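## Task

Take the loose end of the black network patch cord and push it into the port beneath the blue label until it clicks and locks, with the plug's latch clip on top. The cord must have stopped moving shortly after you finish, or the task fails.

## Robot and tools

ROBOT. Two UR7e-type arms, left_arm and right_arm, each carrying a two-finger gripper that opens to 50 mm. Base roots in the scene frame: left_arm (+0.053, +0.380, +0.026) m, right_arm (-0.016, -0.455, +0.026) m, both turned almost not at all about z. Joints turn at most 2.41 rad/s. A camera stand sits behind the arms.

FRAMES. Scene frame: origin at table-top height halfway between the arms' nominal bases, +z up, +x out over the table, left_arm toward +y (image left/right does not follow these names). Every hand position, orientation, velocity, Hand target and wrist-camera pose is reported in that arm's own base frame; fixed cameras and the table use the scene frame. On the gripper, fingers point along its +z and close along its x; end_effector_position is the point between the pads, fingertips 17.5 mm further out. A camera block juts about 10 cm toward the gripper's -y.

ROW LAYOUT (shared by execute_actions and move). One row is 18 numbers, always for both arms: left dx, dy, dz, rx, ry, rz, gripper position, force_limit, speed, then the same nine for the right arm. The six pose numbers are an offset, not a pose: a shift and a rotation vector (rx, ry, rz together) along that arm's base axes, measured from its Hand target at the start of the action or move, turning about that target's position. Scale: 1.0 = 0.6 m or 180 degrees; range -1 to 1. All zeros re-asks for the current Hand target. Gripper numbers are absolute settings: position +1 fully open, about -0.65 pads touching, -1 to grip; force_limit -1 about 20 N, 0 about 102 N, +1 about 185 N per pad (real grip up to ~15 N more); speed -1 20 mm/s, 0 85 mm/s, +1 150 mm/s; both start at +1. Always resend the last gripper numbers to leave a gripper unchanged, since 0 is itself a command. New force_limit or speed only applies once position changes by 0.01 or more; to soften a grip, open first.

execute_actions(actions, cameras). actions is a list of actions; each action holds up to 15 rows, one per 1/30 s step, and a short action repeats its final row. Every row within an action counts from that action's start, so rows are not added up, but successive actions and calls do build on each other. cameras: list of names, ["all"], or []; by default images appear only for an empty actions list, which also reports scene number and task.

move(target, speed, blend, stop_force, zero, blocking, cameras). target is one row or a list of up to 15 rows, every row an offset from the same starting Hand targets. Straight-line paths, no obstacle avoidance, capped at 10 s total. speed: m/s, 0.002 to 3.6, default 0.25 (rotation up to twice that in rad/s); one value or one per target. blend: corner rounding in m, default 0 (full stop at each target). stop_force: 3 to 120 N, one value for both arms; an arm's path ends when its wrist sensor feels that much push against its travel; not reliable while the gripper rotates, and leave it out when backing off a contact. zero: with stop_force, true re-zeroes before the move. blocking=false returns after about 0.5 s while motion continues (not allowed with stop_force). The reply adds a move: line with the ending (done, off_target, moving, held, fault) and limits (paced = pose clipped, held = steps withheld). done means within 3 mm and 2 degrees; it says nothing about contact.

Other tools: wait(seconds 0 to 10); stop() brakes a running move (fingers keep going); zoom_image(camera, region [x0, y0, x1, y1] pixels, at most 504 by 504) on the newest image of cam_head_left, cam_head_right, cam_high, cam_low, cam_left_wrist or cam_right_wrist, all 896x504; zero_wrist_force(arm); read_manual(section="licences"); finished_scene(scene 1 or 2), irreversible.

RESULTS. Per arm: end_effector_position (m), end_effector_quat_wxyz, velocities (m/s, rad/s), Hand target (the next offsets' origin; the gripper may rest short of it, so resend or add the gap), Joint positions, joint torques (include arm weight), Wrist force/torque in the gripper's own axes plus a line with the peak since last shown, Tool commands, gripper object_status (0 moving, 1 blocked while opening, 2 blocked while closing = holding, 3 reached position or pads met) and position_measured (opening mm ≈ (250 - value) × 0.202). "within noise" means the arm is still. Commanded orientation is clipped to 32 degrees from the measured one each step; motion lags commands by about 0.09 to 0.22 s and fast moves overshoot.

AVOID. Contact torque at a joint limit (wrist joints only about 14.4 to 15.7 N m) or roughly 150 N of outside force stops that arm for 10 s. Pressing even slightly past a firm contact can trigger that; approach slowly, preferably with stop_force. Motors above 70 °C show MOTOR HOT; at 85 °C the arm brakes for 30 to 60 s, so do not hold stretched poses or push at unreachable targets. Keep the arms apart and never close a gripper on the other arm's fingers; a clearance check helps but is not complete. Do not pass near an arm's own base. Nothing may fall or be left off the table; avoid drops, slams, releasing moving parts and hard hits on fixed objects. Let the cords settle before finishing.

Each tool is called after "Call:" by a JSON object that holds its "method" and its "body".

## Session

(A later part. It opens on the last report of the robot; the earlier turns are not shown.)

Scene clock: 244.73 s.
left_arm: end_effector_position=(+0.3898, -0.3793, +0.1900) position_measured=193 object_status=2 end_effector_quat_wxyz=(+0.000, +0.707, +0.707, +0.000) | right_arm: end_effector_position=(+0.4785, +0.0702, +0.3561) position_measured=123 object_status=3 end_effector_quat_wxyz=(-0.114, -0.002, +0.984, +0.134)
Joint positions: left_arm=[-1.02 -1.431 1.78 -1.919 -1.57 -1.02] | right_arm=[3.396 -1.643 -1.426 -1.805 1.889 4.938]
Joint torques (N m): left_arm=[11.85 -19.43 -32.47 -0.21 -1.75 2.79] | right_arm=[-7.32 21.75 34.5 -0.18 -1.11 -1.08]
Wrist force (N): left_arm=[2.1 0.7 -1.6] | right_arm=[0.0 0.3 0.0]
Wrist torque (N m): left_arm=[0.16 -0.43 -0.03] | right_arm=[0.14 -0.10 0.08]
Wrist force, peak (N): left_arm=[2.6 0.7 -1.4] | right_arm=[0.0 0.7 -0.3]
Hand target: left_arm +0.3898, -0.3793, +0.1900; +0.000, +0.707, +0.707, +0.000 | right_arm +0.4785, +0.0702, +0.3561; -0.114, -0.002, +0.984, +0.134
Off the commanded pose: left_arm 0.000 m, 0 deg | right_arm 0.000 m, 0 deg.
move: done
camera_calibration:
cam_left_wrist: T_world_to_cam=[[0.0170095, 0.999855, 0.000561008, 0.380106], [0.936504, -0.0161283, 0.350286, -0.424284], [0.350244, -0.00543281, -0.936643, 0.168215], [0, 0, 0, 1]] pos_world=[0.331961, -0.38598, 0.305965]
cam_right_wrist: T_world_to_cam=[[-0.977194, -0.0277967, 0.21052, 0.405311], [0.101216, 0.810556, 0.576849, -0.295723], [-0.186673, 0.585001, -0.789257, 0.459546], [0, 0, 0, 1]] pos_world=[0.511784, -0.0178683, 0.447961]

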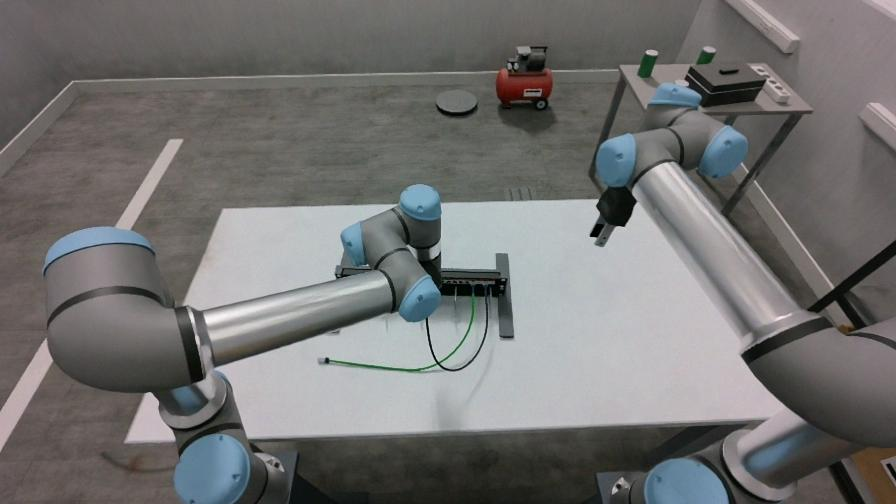

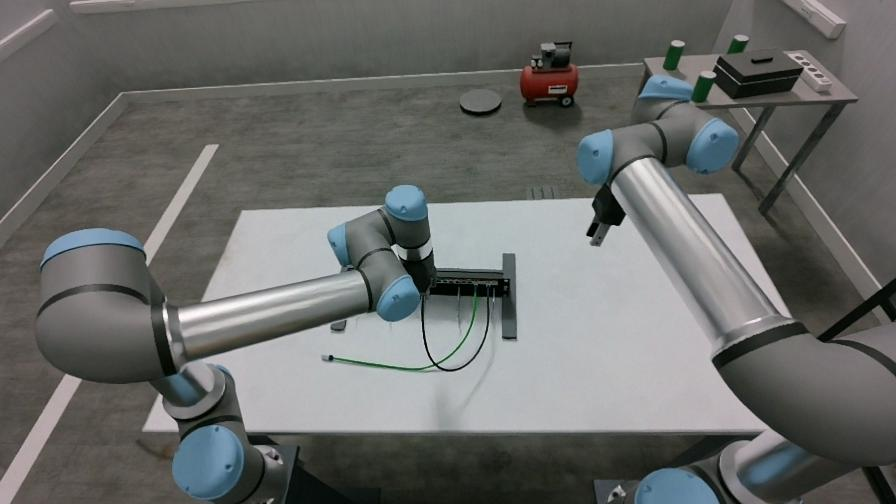

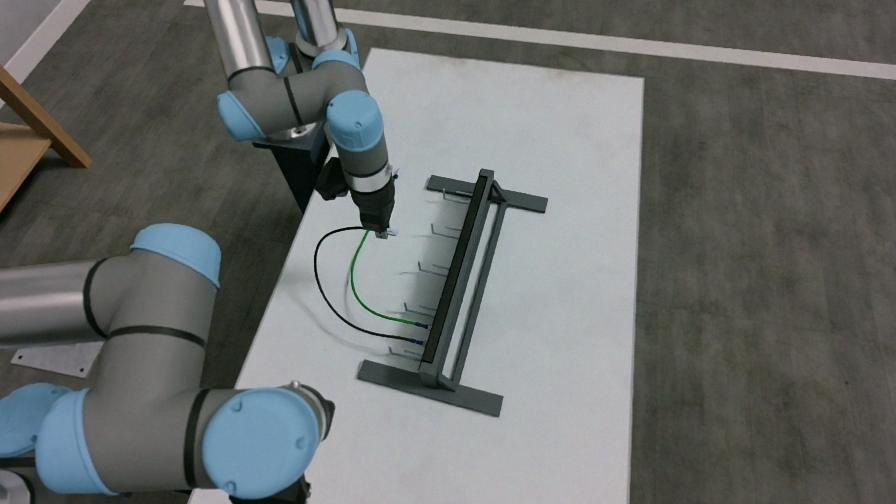

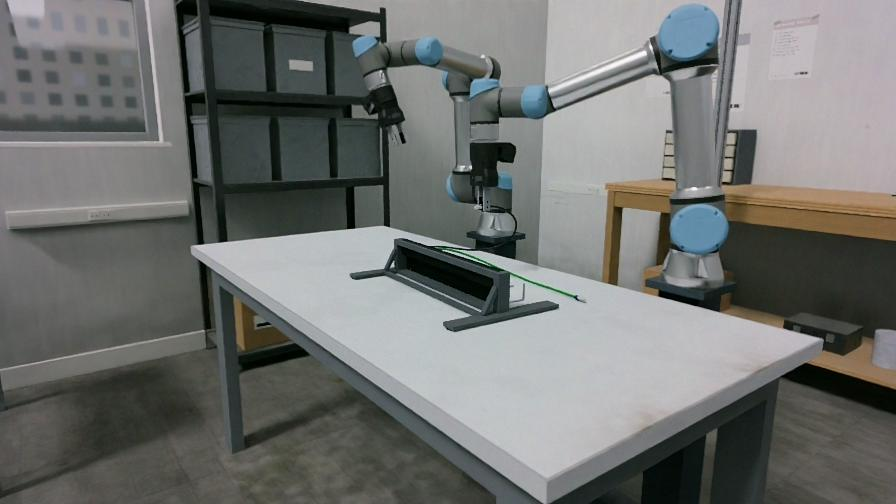

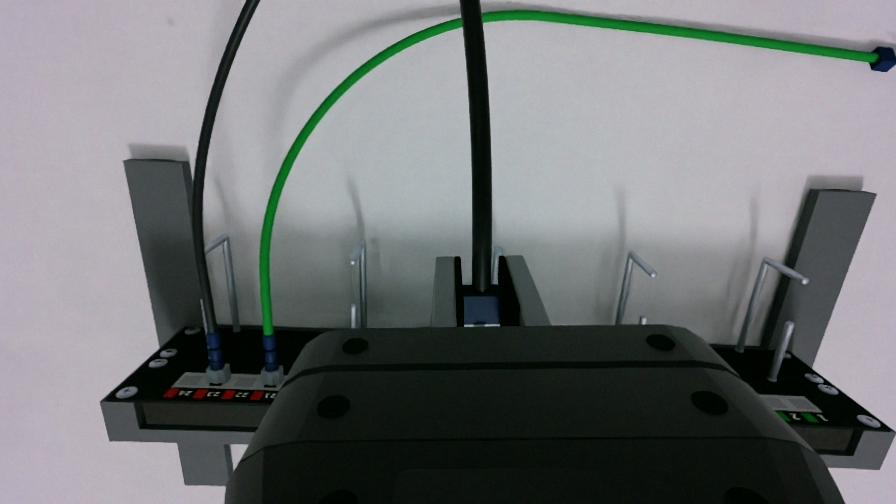

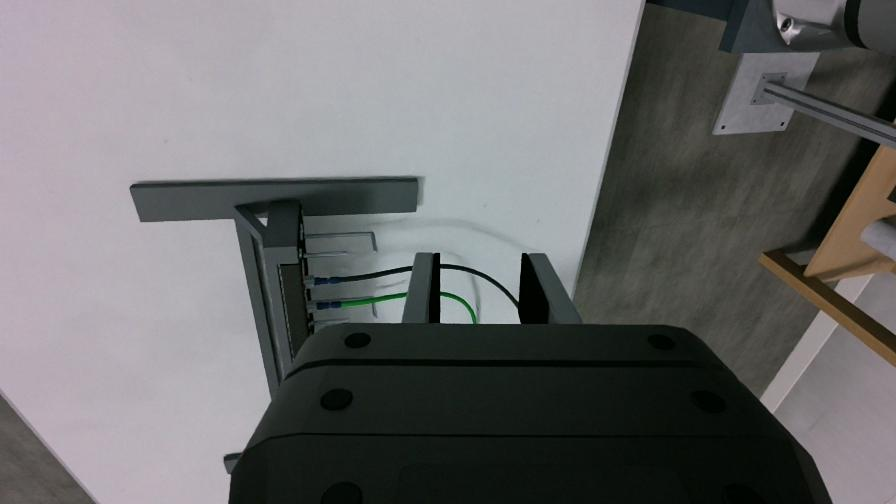

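Call:
{"method": "move", "body": {"target": [0,0,0.23,0,0,0,-1,-0.4,-1,0,0,0,0,0,0,0.2,-0.9,-1], "speed": 0.25, "cameras": ["cam_left_wrist"]}}

Call:
{"method": "zoom_image", "body": {"camera": "cam_left_wrist", "region": [230, 240, 482, 350]}}

Call:
{"method": "zoom_image", "body": {"camera": "cam_left_wrist", "region": [450, 240, 702, 350]}}

Scene clock: 255.50 s.
left_arm: end_effector_position=(+0.3898, -0.3793, +0.3279) position_measured=193 object_status=2 end_effector_quat_wxyz=(+0.000, +0.707, +0.707, +0.000) | right_arm: end_effector_position=(+0.4785, +0.0702, +0.3561) position_measured=123 object_status=3 end_effector_quat_wxyz=(-0.114, -0.002, +0.984, +0.134)
Joint positions: left_arm=[-1.02 -1.487 1.484 -1.567 -1.57 -1.02] | right_arm=[3.396 -1.643 -1.426 -1.805 1.889 4.938]
Joint torques (N m): left_arm=[-10.32 -19.09 -34.14 -0.05 -1.71 -2.03] | right_arm=[-7.22 21.53 34.11 -0.07 -0.5 -1.16]
Wrist force (N): left_arm=[1.9 0.6 -1.5] | right_arm=[0.0 0.3 0.1]
Wrist torque (N m): left_arm=[0.14 -0.42 -0.04] | right_arm=[0.14 -0.09 0.08]
Wrist force, peak (N): left_arm=[2.2 1.0 -2.9] | right_arm=[-0.3 0.7 -0.2]
Hand target: left_arm +0.3898, -0.3793, +0.3280; +0.000, +0.707, +0.707, +0.000 | right_arm +0.4785, +0.0702, +0.3561; -0.114, -0.002, +0.984, +0.134
Off the commanded pose: left_arm 0.000 m, 0 deg | right_arm 0.000 m, 0 deg.
move: done
camera_calibration:
cam_left_wrist: T_world_to_cam=[[0.0172665, 0.999851, 0.000443137, 0.379996], [0.936499, -0.0163278, 0.35029, -0.472665], [0.350245, -0.0056333, -0.936641, 0.297299], [0, 0, 0, 1]] pos_world=[0.331962, -0.385982, 0.443864]
Images, in order (width x height): cam_left_wrist 896x504.

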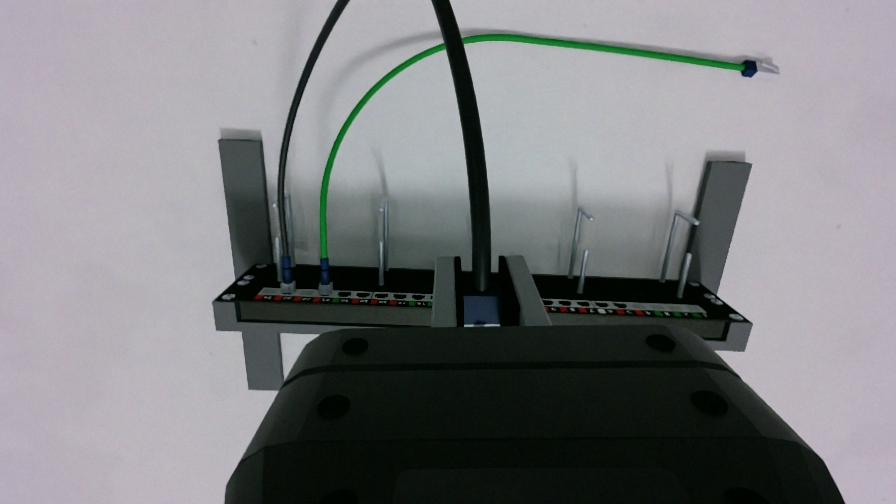

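Scaled by 2.000 from the camera's 896x504 image, which has a finer 1280x720 frame.

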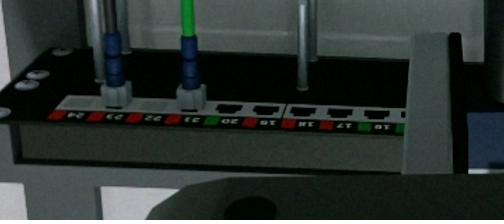

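Scaled by 2.000 from the camera's 896x504 image, which has a finer 1280x720 frame.

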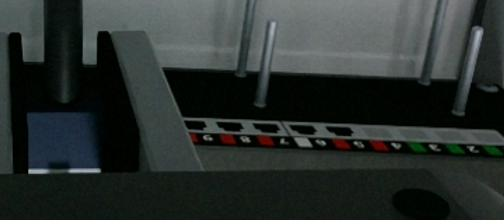

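Call:
{"method": "move", "body": {"target": [0,0.133,0,0,0,0,-1,-0.4,-1,0,0,0,0,0,0,0.2,-0.9,-1], "speed": 0.25, "cameras": ["cam_left_wrist"]}}

Call:
{"method": "zoom_image", "body": {"camera": "cam_left_wrist", "region": [300, 250, 440, 320]}}

Call:
{"method": "zoom_image", "body": {"camera": "cam_left_wrist", "region": [190, 230, 442, 340]}}

Scene clock: 262.17 s.
left_arm: end_effector_position=(+0.3898, -0.2997, +0.3280) position_measured=193 object_status=2 end_effector_quat_wxyz=(+0.000, +0.707, +0.707, +0.000) | right_arm: end_effector_position=(+0.4785, +0.0702, +0.3561) position_measured=123 object_status=3 end_effector_quat_wxyz=(-0.114, -0.002, +0.984, +0.134)
Joint positions: left_arm=[-0.93 -1.614 1.614 -1.57 -1.57 -0.931] | right_arm=[3.396 -1.643 -1.426 -1.805 1.889 4.938]
Joint torques (N m): left_arm=[11.06 -41.62 -17.61 -0.16 -1.8 2.48] | right_arm=[-6.92 21.36 34.65 -0.05 0.01 -0.96]
Wrist force (N): left_arm=[1.9 0.8 -1.2] | right_arm=[0.0 0.3 0.0]
Wrist torque (N m): left_arm=[0.15 -0.47 -0.06] | right_arm=[0.14 -0.09 0.07]
Wrist force, peak (N): left_arm=[3.3 0.6 -1.3] | right_arm=[0.0 0.6 -0.3]
Hand target: left_arm +0.3898, -0.2995, +0.3280; +0.000, +0.707, +0.707, +0.000 | right_arm +0.4785, +0.0702, +0.3561; -0.114, -0.002, +0.984, +0.134
Off the commanded pose: left_arm 0.000 m, 0 deg | right_arm 0.000 m, 0 deg.
move: done
camera_calibration:
cam_left_wrist: T_world_to_cam=[[0.0173237, 0.99985, 0.000570997, 0.300332], [0.936498, -0.0164261, 0.350289, -0.47143], [0.350246, -0.00553355, -0.936642, 0.297872], [0, 0, 0, 1]] pos_world=[0.331962, -0.306382, 0.443965]
Images, in order (width x height): cam_left_wrist 896x504.

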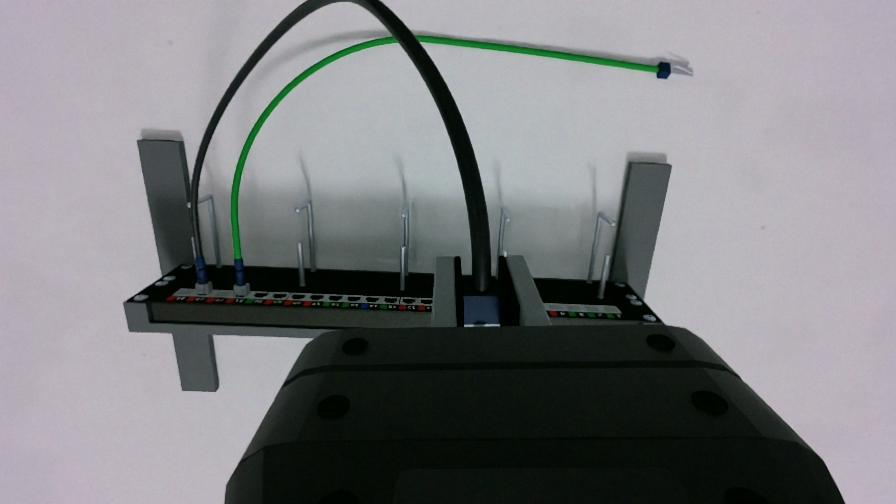

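Scaled by 3.600 from the camera's 896x504 image, which has a finer 1280x720 frame.

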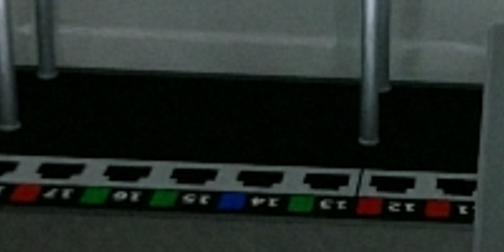

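Scaled by 2.000 from the camera's 896x504 image, which has a finer 1280x720 frame.

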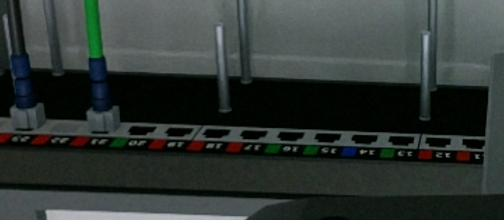

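Call:
{"method": "move", "body": {"target": [[0,0,0,0,0,0,-1,-0.4,-1,-0.08,0,0.05,-0.078,0.753,-0.573,0.2,-0.9,-1],[0,0,0,0,0,0,-1,-0.4,-1,-0.08,0.1,-0.1,-0.078,0.753,-0.573,0.2,-0.9,-1]], "speed": 0.4, "cameras": ["cam_right_wrist","cam_head_left","cam_high"]}}

Scene clock: 285.77 s.
left_arm: end_effector_position=(+0.3898, -0.2995, +0.3280) position_measured=193 object_status=2 end_effector_quat_wxyz=(+0.000, +0.707, +0.707, +0.000) | right_arm: end_effector_position=(+0.4453, +0.0698, +0.3769) position_measured=123 object_status=3 end_effector_quat_wxyz=(+0.662, -0.609, -0.433, -0.058)
Joint positions: left_arm=[-0.93 -1.614 1.614 -1.57 -1.57 -0.93] | right_arm=[3.109 -1.981 -1.283 -2.802 2.568 5.761]
Joint torques (N m): left_arm=[11.58 -40.65 -16.81 -1.09 -1.89 2.64] | right_arm=[7.26 34.83 31.7 1.94 -1.78 -0.58]
Wrist force (N): left_arm=[2.1 0.7 -1.3] | right_arm=[-0.7 2.7 -1.0]
Wrist torque (N m): left_arm=[0.14 -0.50 -0.06] | right_arm=[0.16 -0.39 -0.28]
Wrist force, peak (N): left_arm=[2.1 0.9 -1.4] | right_arm=[-0.8 4.2 -2.4]
Hand target: left_arm +0.3898, -0.2995, +0.3280; +0.000, +0.707, +0.707, +0.000 | right_arm +0.4453, +0.0698, +0.3769; +0.662, -0.609, -0.433, -0.058 (not the last commanded pose)
Off the commanded pose: left_arm 0.000 m, 0 deg | right_arm 0.102 m, 52 deg.
move: held (right_arm; a check stopped the path); path passed 0 of 2 targets; limits=held
pose unreachable (right arm): on one or more control steps of this call, first in action 0 (counted from 0), this arm could not follow its commanded pose, so it was not sent that pose on those steps. It may still have moved: this result reports where it is.
cause: moving toward the commanded pose would bring two parts of the arm too close to each other (its gripper and another part of the arm, with joints 4 (wrist 1) to 6 (wrist 3) between them, 9 mm apart when it was first held).
camera_calibration:
cam_right_wrist: T_world_to_cam=[[0.611386, 0.464764, 0.64047, -0.535273], [0.744204, -0.062551, -0.665018, -0.0613135], [-0.269014, 0.883223, -0.384122, 0.333113], [0, 0, 0, 1]] pos_world=[0.4625, -0.0492728, 0.430008]
Images, in order (width x height): cam_head_left 896x504, cam_high 896x504, cam_right_wrist 896x504.

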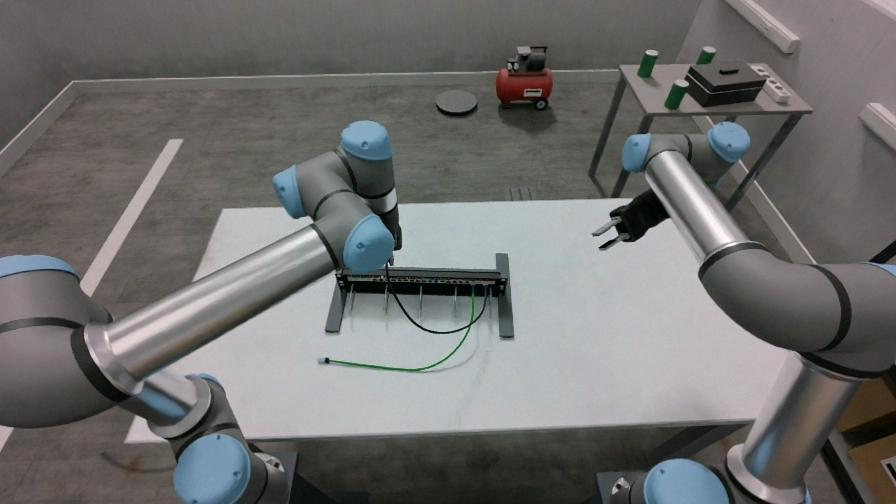

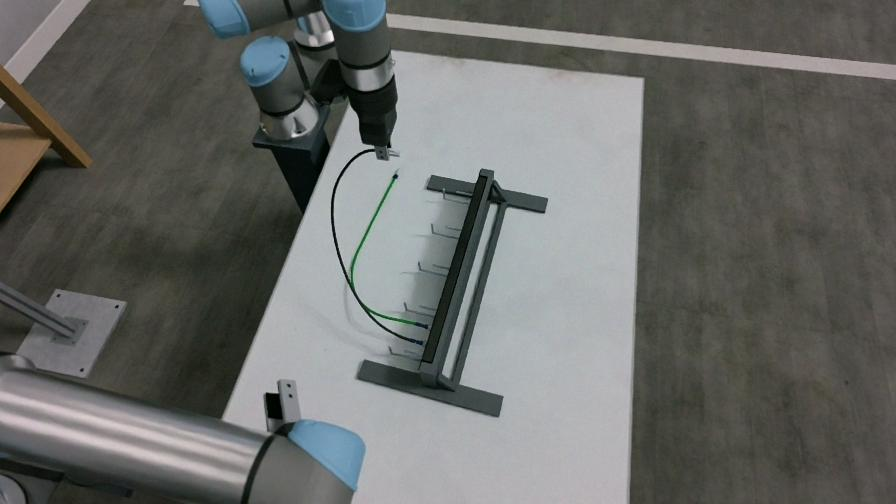

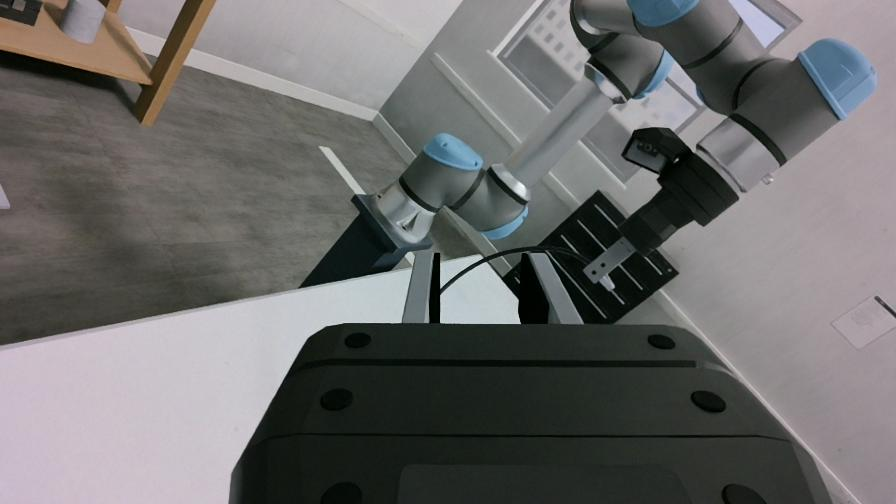

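Call:
{"method": "move", "body": {"target": [[0,0,0,0,0,0,-1,-0.4,-1,0.0,0.05,0,0,0,-0.21,0.2,-0.9,-1],[0,0,0,0,0,0,-1,-0.4,-1,0.025,0.2,-0.28,0,0,-0.21,0.2,-0.9,-1]], "speed": 0.25, "cameras": ["cam_right_wrist","cam_head_left"]}}

Scene clock: 292.17 s.
left_arm: end_effector_position=(+0.3898, -0.2995, +0.3280) position_measured=193 object_status=2 end_effector_quat_wxyz=(+0.000, +0.707, +0.707, +0.000) | right_arm: end_effector_position=(+0.4453, +0.0734, +0.3771) position_measured=123 object_status=3 end_effector_quat_wxyz=(+0.660, -0.626, -0.407, -0.086)
Joint positions: left_arm=[-0.93 -1.614 1.614 -1.57 -1.57 -0.93] | right_arm=[3.096 -1.934 -1.351 -2.758 2.638 5.788]
Joint torques (N m): left_arm=[12.37 -39.57 -18.11 -1.83 -1.8 2.65] | right_arm=[7.04 32.29 30.94 -3.17 -1.87 -0.5]
Wrist force (N): left_arm=[1.7 0.8 -1.2] | right_arm=[-0.6 3.0 -1.3]
Wrist torque (N m): left_arm=[0.15 -0.42 -0.06] | right_arm=[0.21 -0.40 -0.28]
Wrist force, peak (N): left_arm=[1.8 1.0 -1.6] | right_arm=[-2.7 3.3 -0.3]
Hand target: left_arm +0.3898, -0.2995, +0.3280; +0.000, +0.707, +0.707, +0.000 | right_arm +0.4453, +0.0734, +0.3771; +0.660, -0.626, -0.407, -0.086 (not the last commanded pose)
Off the commanded pose: left_arm 0.000 m, 0 deg | right_arm 0.205 m, 33 deg.
move: held (right_arm; a check stopped the path); path passed 0 of 2 targets; limits=held
pose unreachable (right arm): on one or more control steps of this call, first in action 0 (counted from 0), this arm could not follow its commanded pose, so it was not sent that pose on those steps. It may still have moved: this result reports where it is.
cause: moving toward the commanded pose would bring two parts of the arm too close to each other (its gripper and another part of the arm, with joints 4 (wrist 1) to 6 (wrist 3) between them, 6 mm apart when it was first held).
camera_calibration:
cam_right_wrist: T_world_to_cam=[[0.648462, 0.409782, 0.641542, -0.549938], [0.736191, -0.123138, -0.665478, -0.052811], [-0.193703, 0.903834, -0.381528, 0.293945], [0, 0, 0, 1]] pos_world=[0.452431, -0.0468254, 0.429812]
Images, in order (width x height): cam_head_left 896x504, cam_right_wrist 896x504.

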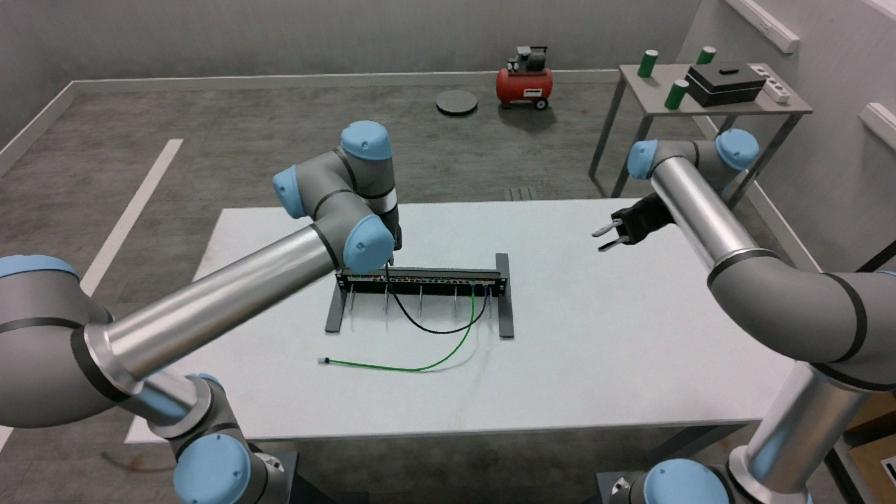

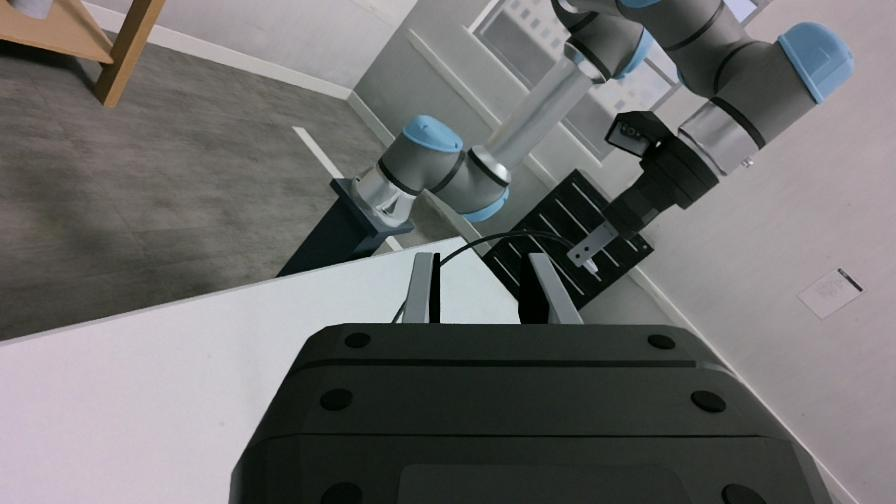

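Call:
{"method": "move", "body": {"target": [0,0.142,-0.23,0,0,0,-1,-0.4,-1,0.05,-0.1,-0.05,0,0,0.1,0.2,-0.9,-1], "speed": 0.25, "cameras": ["cam_left_wrist"]}}

Call:
{"method": "zoom_image", "body": {"camera": "cam_left_wrist", "region": [120, 320, 260, 400]}}

Call:
{"method": "move", "body": {"target": [0.167,-0.142,0.23,0,0,0,-1,-0.4,-1,0,0,0,0,0,0,0.2,-0.9,-1], "speed": 0.25, "cameras": ["cam_left_wrist"]}}

Call:
{"method": "zoom_image", "body": {"camera": "cam_left_wrist", "region": [300, 150, 440, 230]}}

Scene clock: 308.07 s.
left_arm: end_effector_position=(+0.3898, -0.2144, +0.1901) position_measured=193 object_status=2 end_effector_quat_wxyz=(+0.000, +0.707, +0.707, +0.000) | right_arm: end_effector_position=(+0.4753, +0.0134, +0.3471) position_measured=123 object_status=3 end_effector_quat_wxyz=(+0.665, -0.555, -0.500, +0.018) end_effector_velocity=(+0.001, +0.000, +0.000) end_effector_angular_velocity=(+0.001, -0.003, +0.003)
Joint positions: left_arm=[-0.807 -1.672 2.026 -1.924 -1.57 -0.808] | right_arm=[3.081 -2.215 -0.996 -2.916 2.315 5.683]
Joint velocities: left_arm=[within noise] | right_arm=[0.001 -0.002 0.005 0 -0.002 -0.001]
Joint torques (N m): left_arm=[12.43 -7.78 -15.87 -5.3 -1.93 2.71] | right_arm=[7.22 43.9 30.34 -4.34 -1.99 -1.17]
Wrist force (N): left_arm=[1.8 0.9 -1.1] | right_arm=[-0.9 2.6 -1.2]
Wrist torque (N m): left_arm=[0.18 -0.47 -0.05] | right_arm=[0.15 -0.35 -0.17]
Wrist force, peak (N): left_arm=[3.1 0.6 0.1] | right_arm=[-1.0 3.4 -2.1]
Hand target: left_arm +0.3898, -0.2143, +0.1900; +0.000, +0.707, +0.707, +0.000 | right_arm +0.4753, +0.0134, +0.3471; +0.665, -0.555, -0.500, +0.018
Off the commanded pose: left_arm 0.000 m, 0 deg | right_arm 0.000 m, 0 deg.
move: done
camera_calibration:
cam_left_wrist: T_world_to_cam=[[0.0173247, 0.99985, 0.000569373, 0.215023], [0.936531, -0.016427, 0.350201, -0.421706], [0.350158, -0.00553391, -0.936674, 0.169221], [0, 0, 0, 1]] pos_world=[0.331962, -0.220982, 0.306064]
Images, in order (width x height): cam_left_wrist 896x504.

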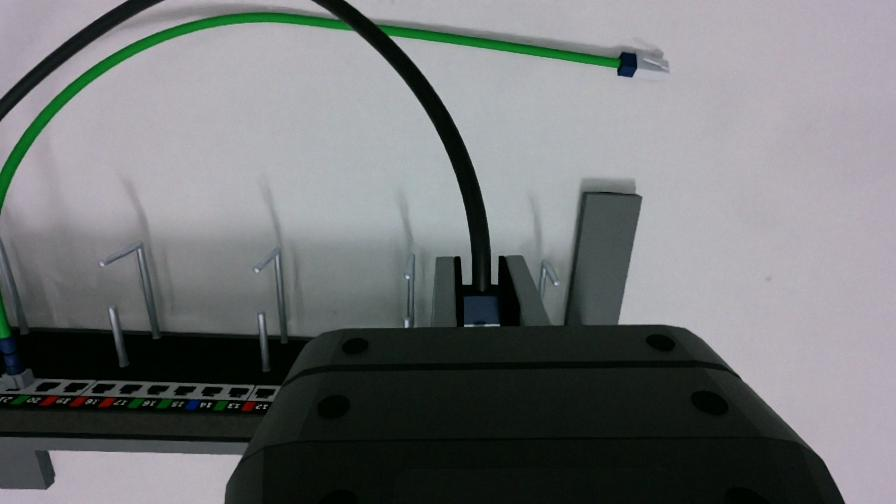

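Scaled by 3.600 from the camera's 896x504 image, which has a finer 1280x720 frame.

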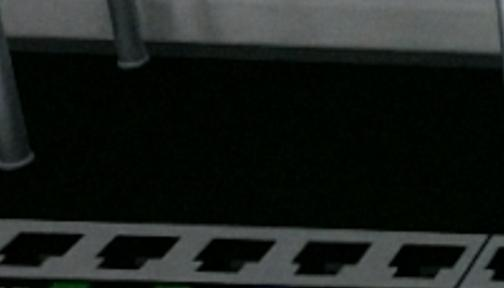

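Scene clock: 309.67 s.
left_arm: end_effector_position=(+0.4900, -0.2995, +0.3279) position_measured=193 object_status=2 end_effector_quat_wxyz=(+0.000, +0.707, +0.707, +0.000) | right_arm: end_effector_position=(+0.4753, +0.0134, +0.3471) position_measured=123 object_status=3 end_effector_quat_wxyz=(+0.665, -0.555, -0.500, +0.018)
Joint positions: left_arm=[-0.783 -1.413 1.401 -1.558 -1.57 -0.783] | right_arm=[3.081 -2.215 -0.996 -2.916 2.314 5.683]
Joint torques (N m): left_arm=[11.99 -23.78 -30.46 -0.39 -1.78 2.6] | right_arm=[6.58 43.5 30.46 -4.33 -2.08 -1.12]
Wrist force (N): left_arm=[1.7 0.6 -1.3] | right_arm=[-0.9 2.7 -1.3]
Wrist torque (N m): left_arm=[0.17 -0.40 -0.03] | right_arm=[0.16 -0.35 -0.18]
Wrist force, peak (N): left_arm=[0.9 1.6 -2.8] | right_arm=[-0.8 3.1 -1.1]
Hand target: left_arm +0.4900, -0.2995, +0.3280; +0.000, +0.707, +0.707, +0.000 | right_arm +0.4753, +0.0134, +0.3471; +0.665, -0.555, -0.500, +0.018
Off the commanded pose: left_arm 0.000 m, 0 deg | right_arm 0.000 m, 0 deg.
move: done
camera_calibration:
cam_left_wrist: T_world_to_cam=[[0.0172669, 0.999851, 0.000443272, 0.298379], [0.936499, -0.0163281, 0.35029, -0.56514], [0.350245, -0.0056333, -0.936641, 0.262784], [0, 0, 0, 1]] pos_world=[0.432062, -0.306082, 0.443964]
Images, in order (width x height): cam_left_wrist 896x504.

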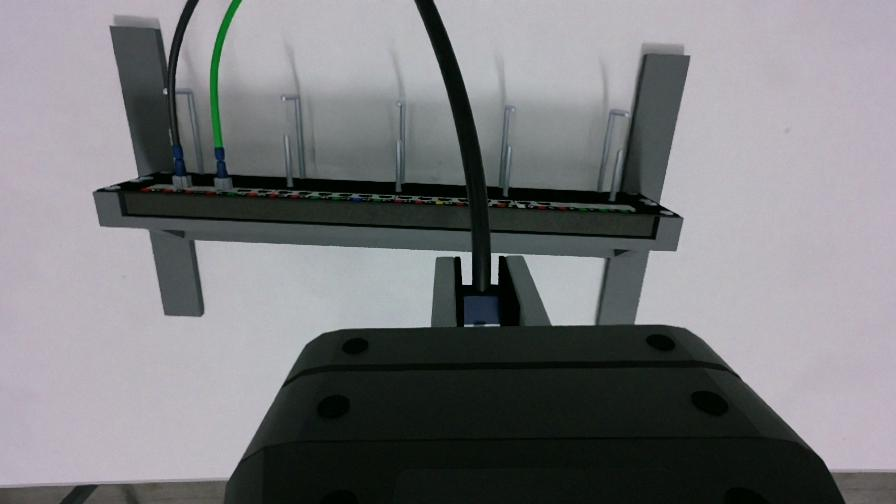

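Scaled by 3.600 from the camera's 896x504 image, which has a finer 1280x720 frame.

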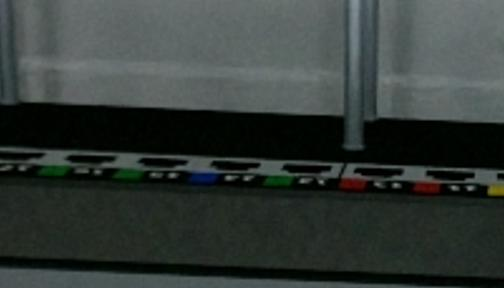

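Call:
{"method": "move", "body": {"target": [-0.0333,-0.134,-0.29,0,0,-0.0188,-1,-0.4,-1,0,0,0,0,0,0,0.2,-0.9,-1], "speed": 0.2, "cameras": ["all"]}}

Call:
{"method": "zoom_image", "body": {"camera": "cam_head_right", "region": [390, 240, 490, 310]}}

Call:
{"method": "zoom_image", "body": {"camera": "cam_low", "region": [430, 160, 560, 310]}}

Call:
{"method": "zoom_image", "body": {"camera": "cam_high", "region": [340, 150, 520, 300]}}

Scene clock: 352.87 s.
left_arm: end_effector_position=(+0.4700, -0.3798, +0.1541) position_measured=193 object_status=2 end_effector_quat_wxyz=(+0.000, +0.728, +0.686, +0.000) | right_arm: end_effector_position=(+0.4753, +0.0134, +0.3471) position_measured=123 object_status=3 end_effector_quat_wxyz=(+0.665, -0.555, -0.500, +0.018)
Joint positions: left_arm=[-0.902 -1.262 1.666 -1.974 -1.57 -0.844] | right_arm=[3.081 -2.215 -0.996 -2.916 2.314 5.683]
Joint torques (N m): left_arm=[-12.12 -27.4 -16.05 -5.39 1.68 -2.41] | right_arm=[6.69 43.75 30.97 -4.23 -1.96 -1.14]
Wrist force (N): left_arm=[2.2 0.6 -1.5] | right_arm=[-0.8 2.7 -1.3]
Wrist torque (N m): left_arm=[0.17 -0.46 0.09] | right_arm=[0.17 -0.36 -0.18]
Wrist force, peak (N): left_arm=[2.7 1.2 -2.3] | right_arm=[-0.9 3.1 -1.3]
Hand target: left_arm +0.4700, -0.3799, +0.1540; +0.000, +0.728, +0.686, +0.000 | right_arm +0.4753, +0.0134, +0.3471; +0.665, -0.555, -0.500, +0.018
Off the commanded pose: left_arm 0.000 m, 0 deg | right_arm 0.000 m, 0 deg.
move: done
camera_calibration:
cam_left_wrist: T_world_to_cam=[[0.0762184, 0.997091, 0.000547532, 0.350412], [0.933933, -0.0715828, 0.350207, -0.50669], [0.349228, -0.0261809, -0.936672, 0.099191], [0, 0, 0, 1]] pos_world=[0.411867, -0.383066, 0.270164]
cam_right_wrist: T_world_to_cam=[[0.489789, 0.590381, 0.641526, -0.452557], [0.738208, 0.110654, -0.665436, -0.106366], [-0.463849, 0.799503, -0.381627, 0.472357], [0, 0, 0, 1]] pos_world=[0.51928, -0.0987005, 0.399812]

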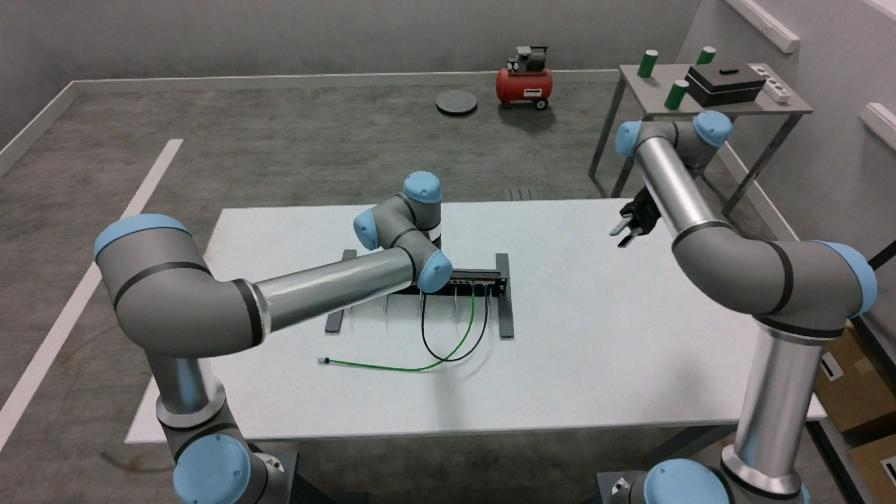

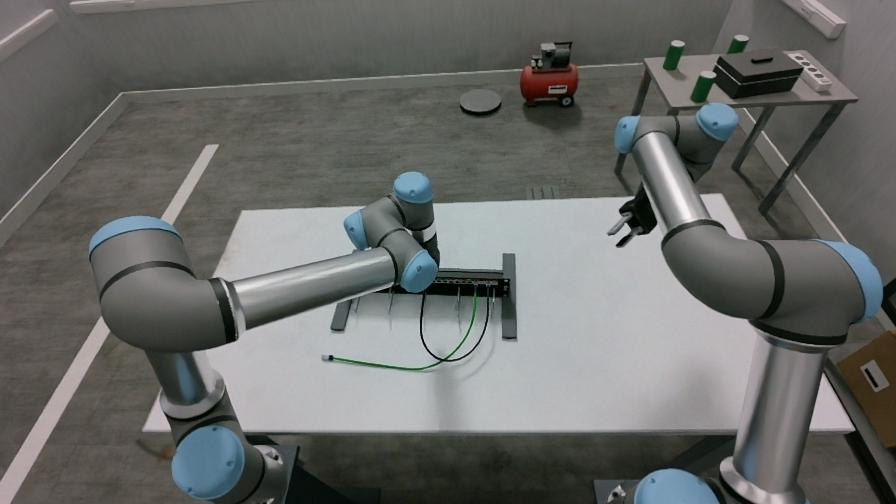

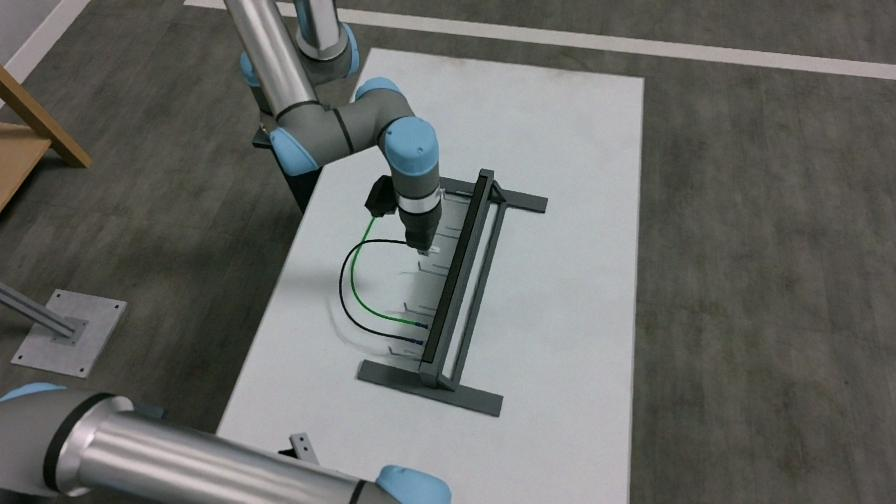

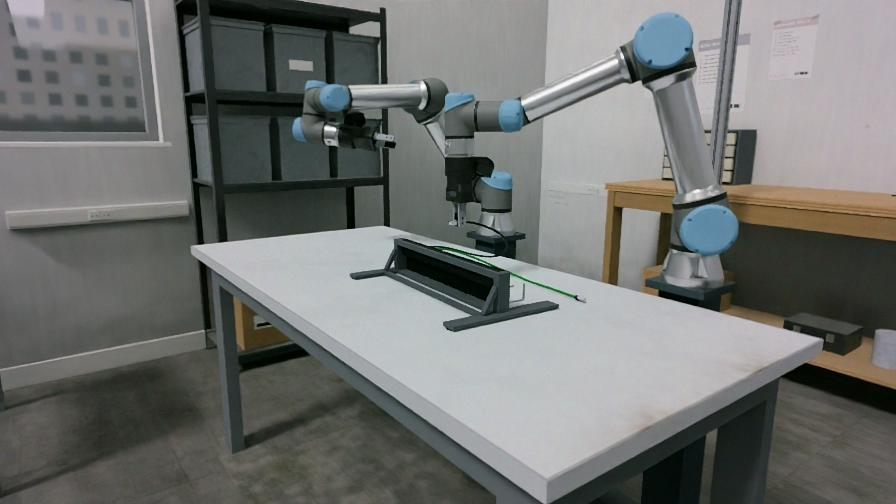

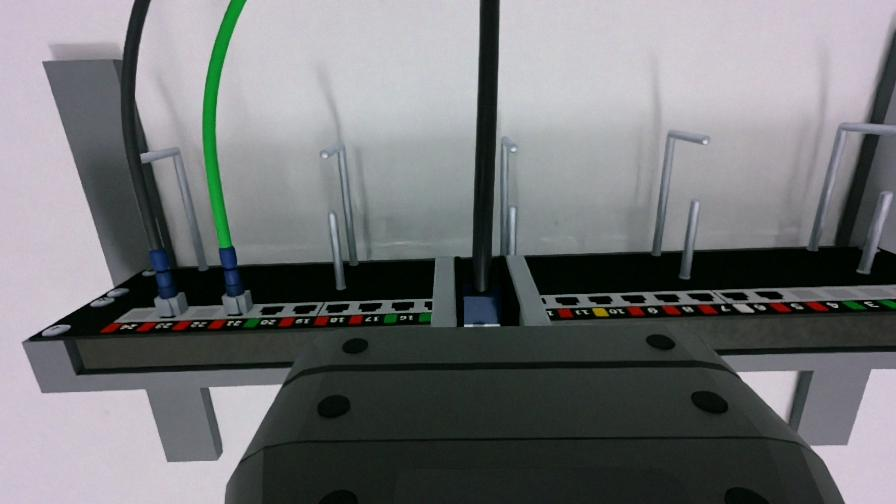

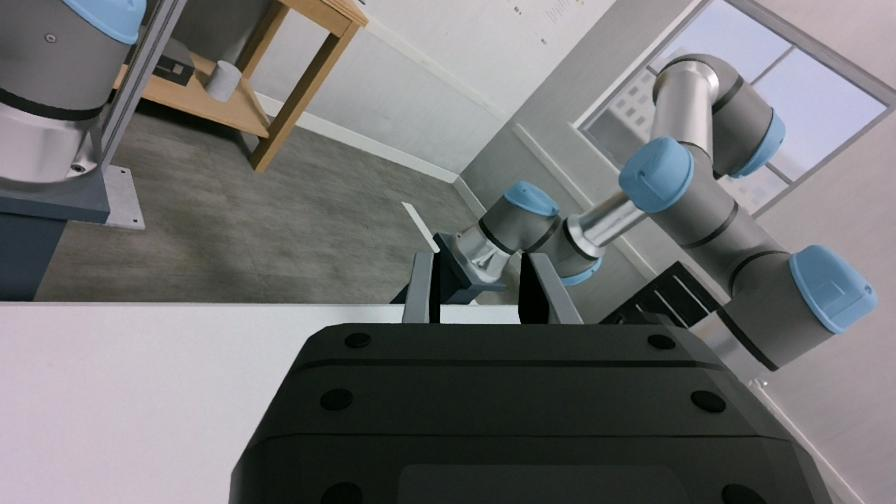

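Scaled by 5.040 from the camera's 896x504 image, which has a finer 1280x720 frame.

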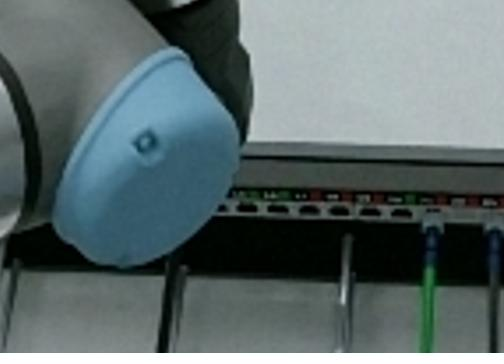

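Scaled by 3.360 from the camera's 896x504 image, which has a finer 1280x720 frame.

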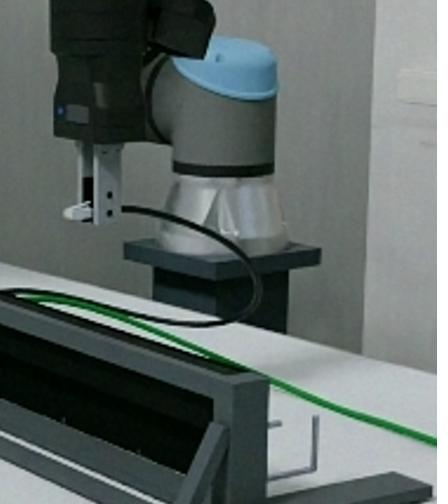

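Scaled by 2.800 from the camera's 896x504 image, which has a finer 1280x720 frame.

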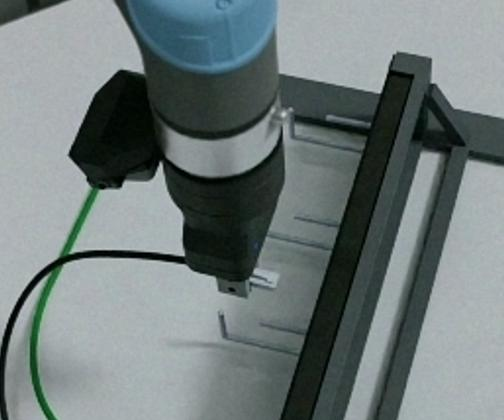

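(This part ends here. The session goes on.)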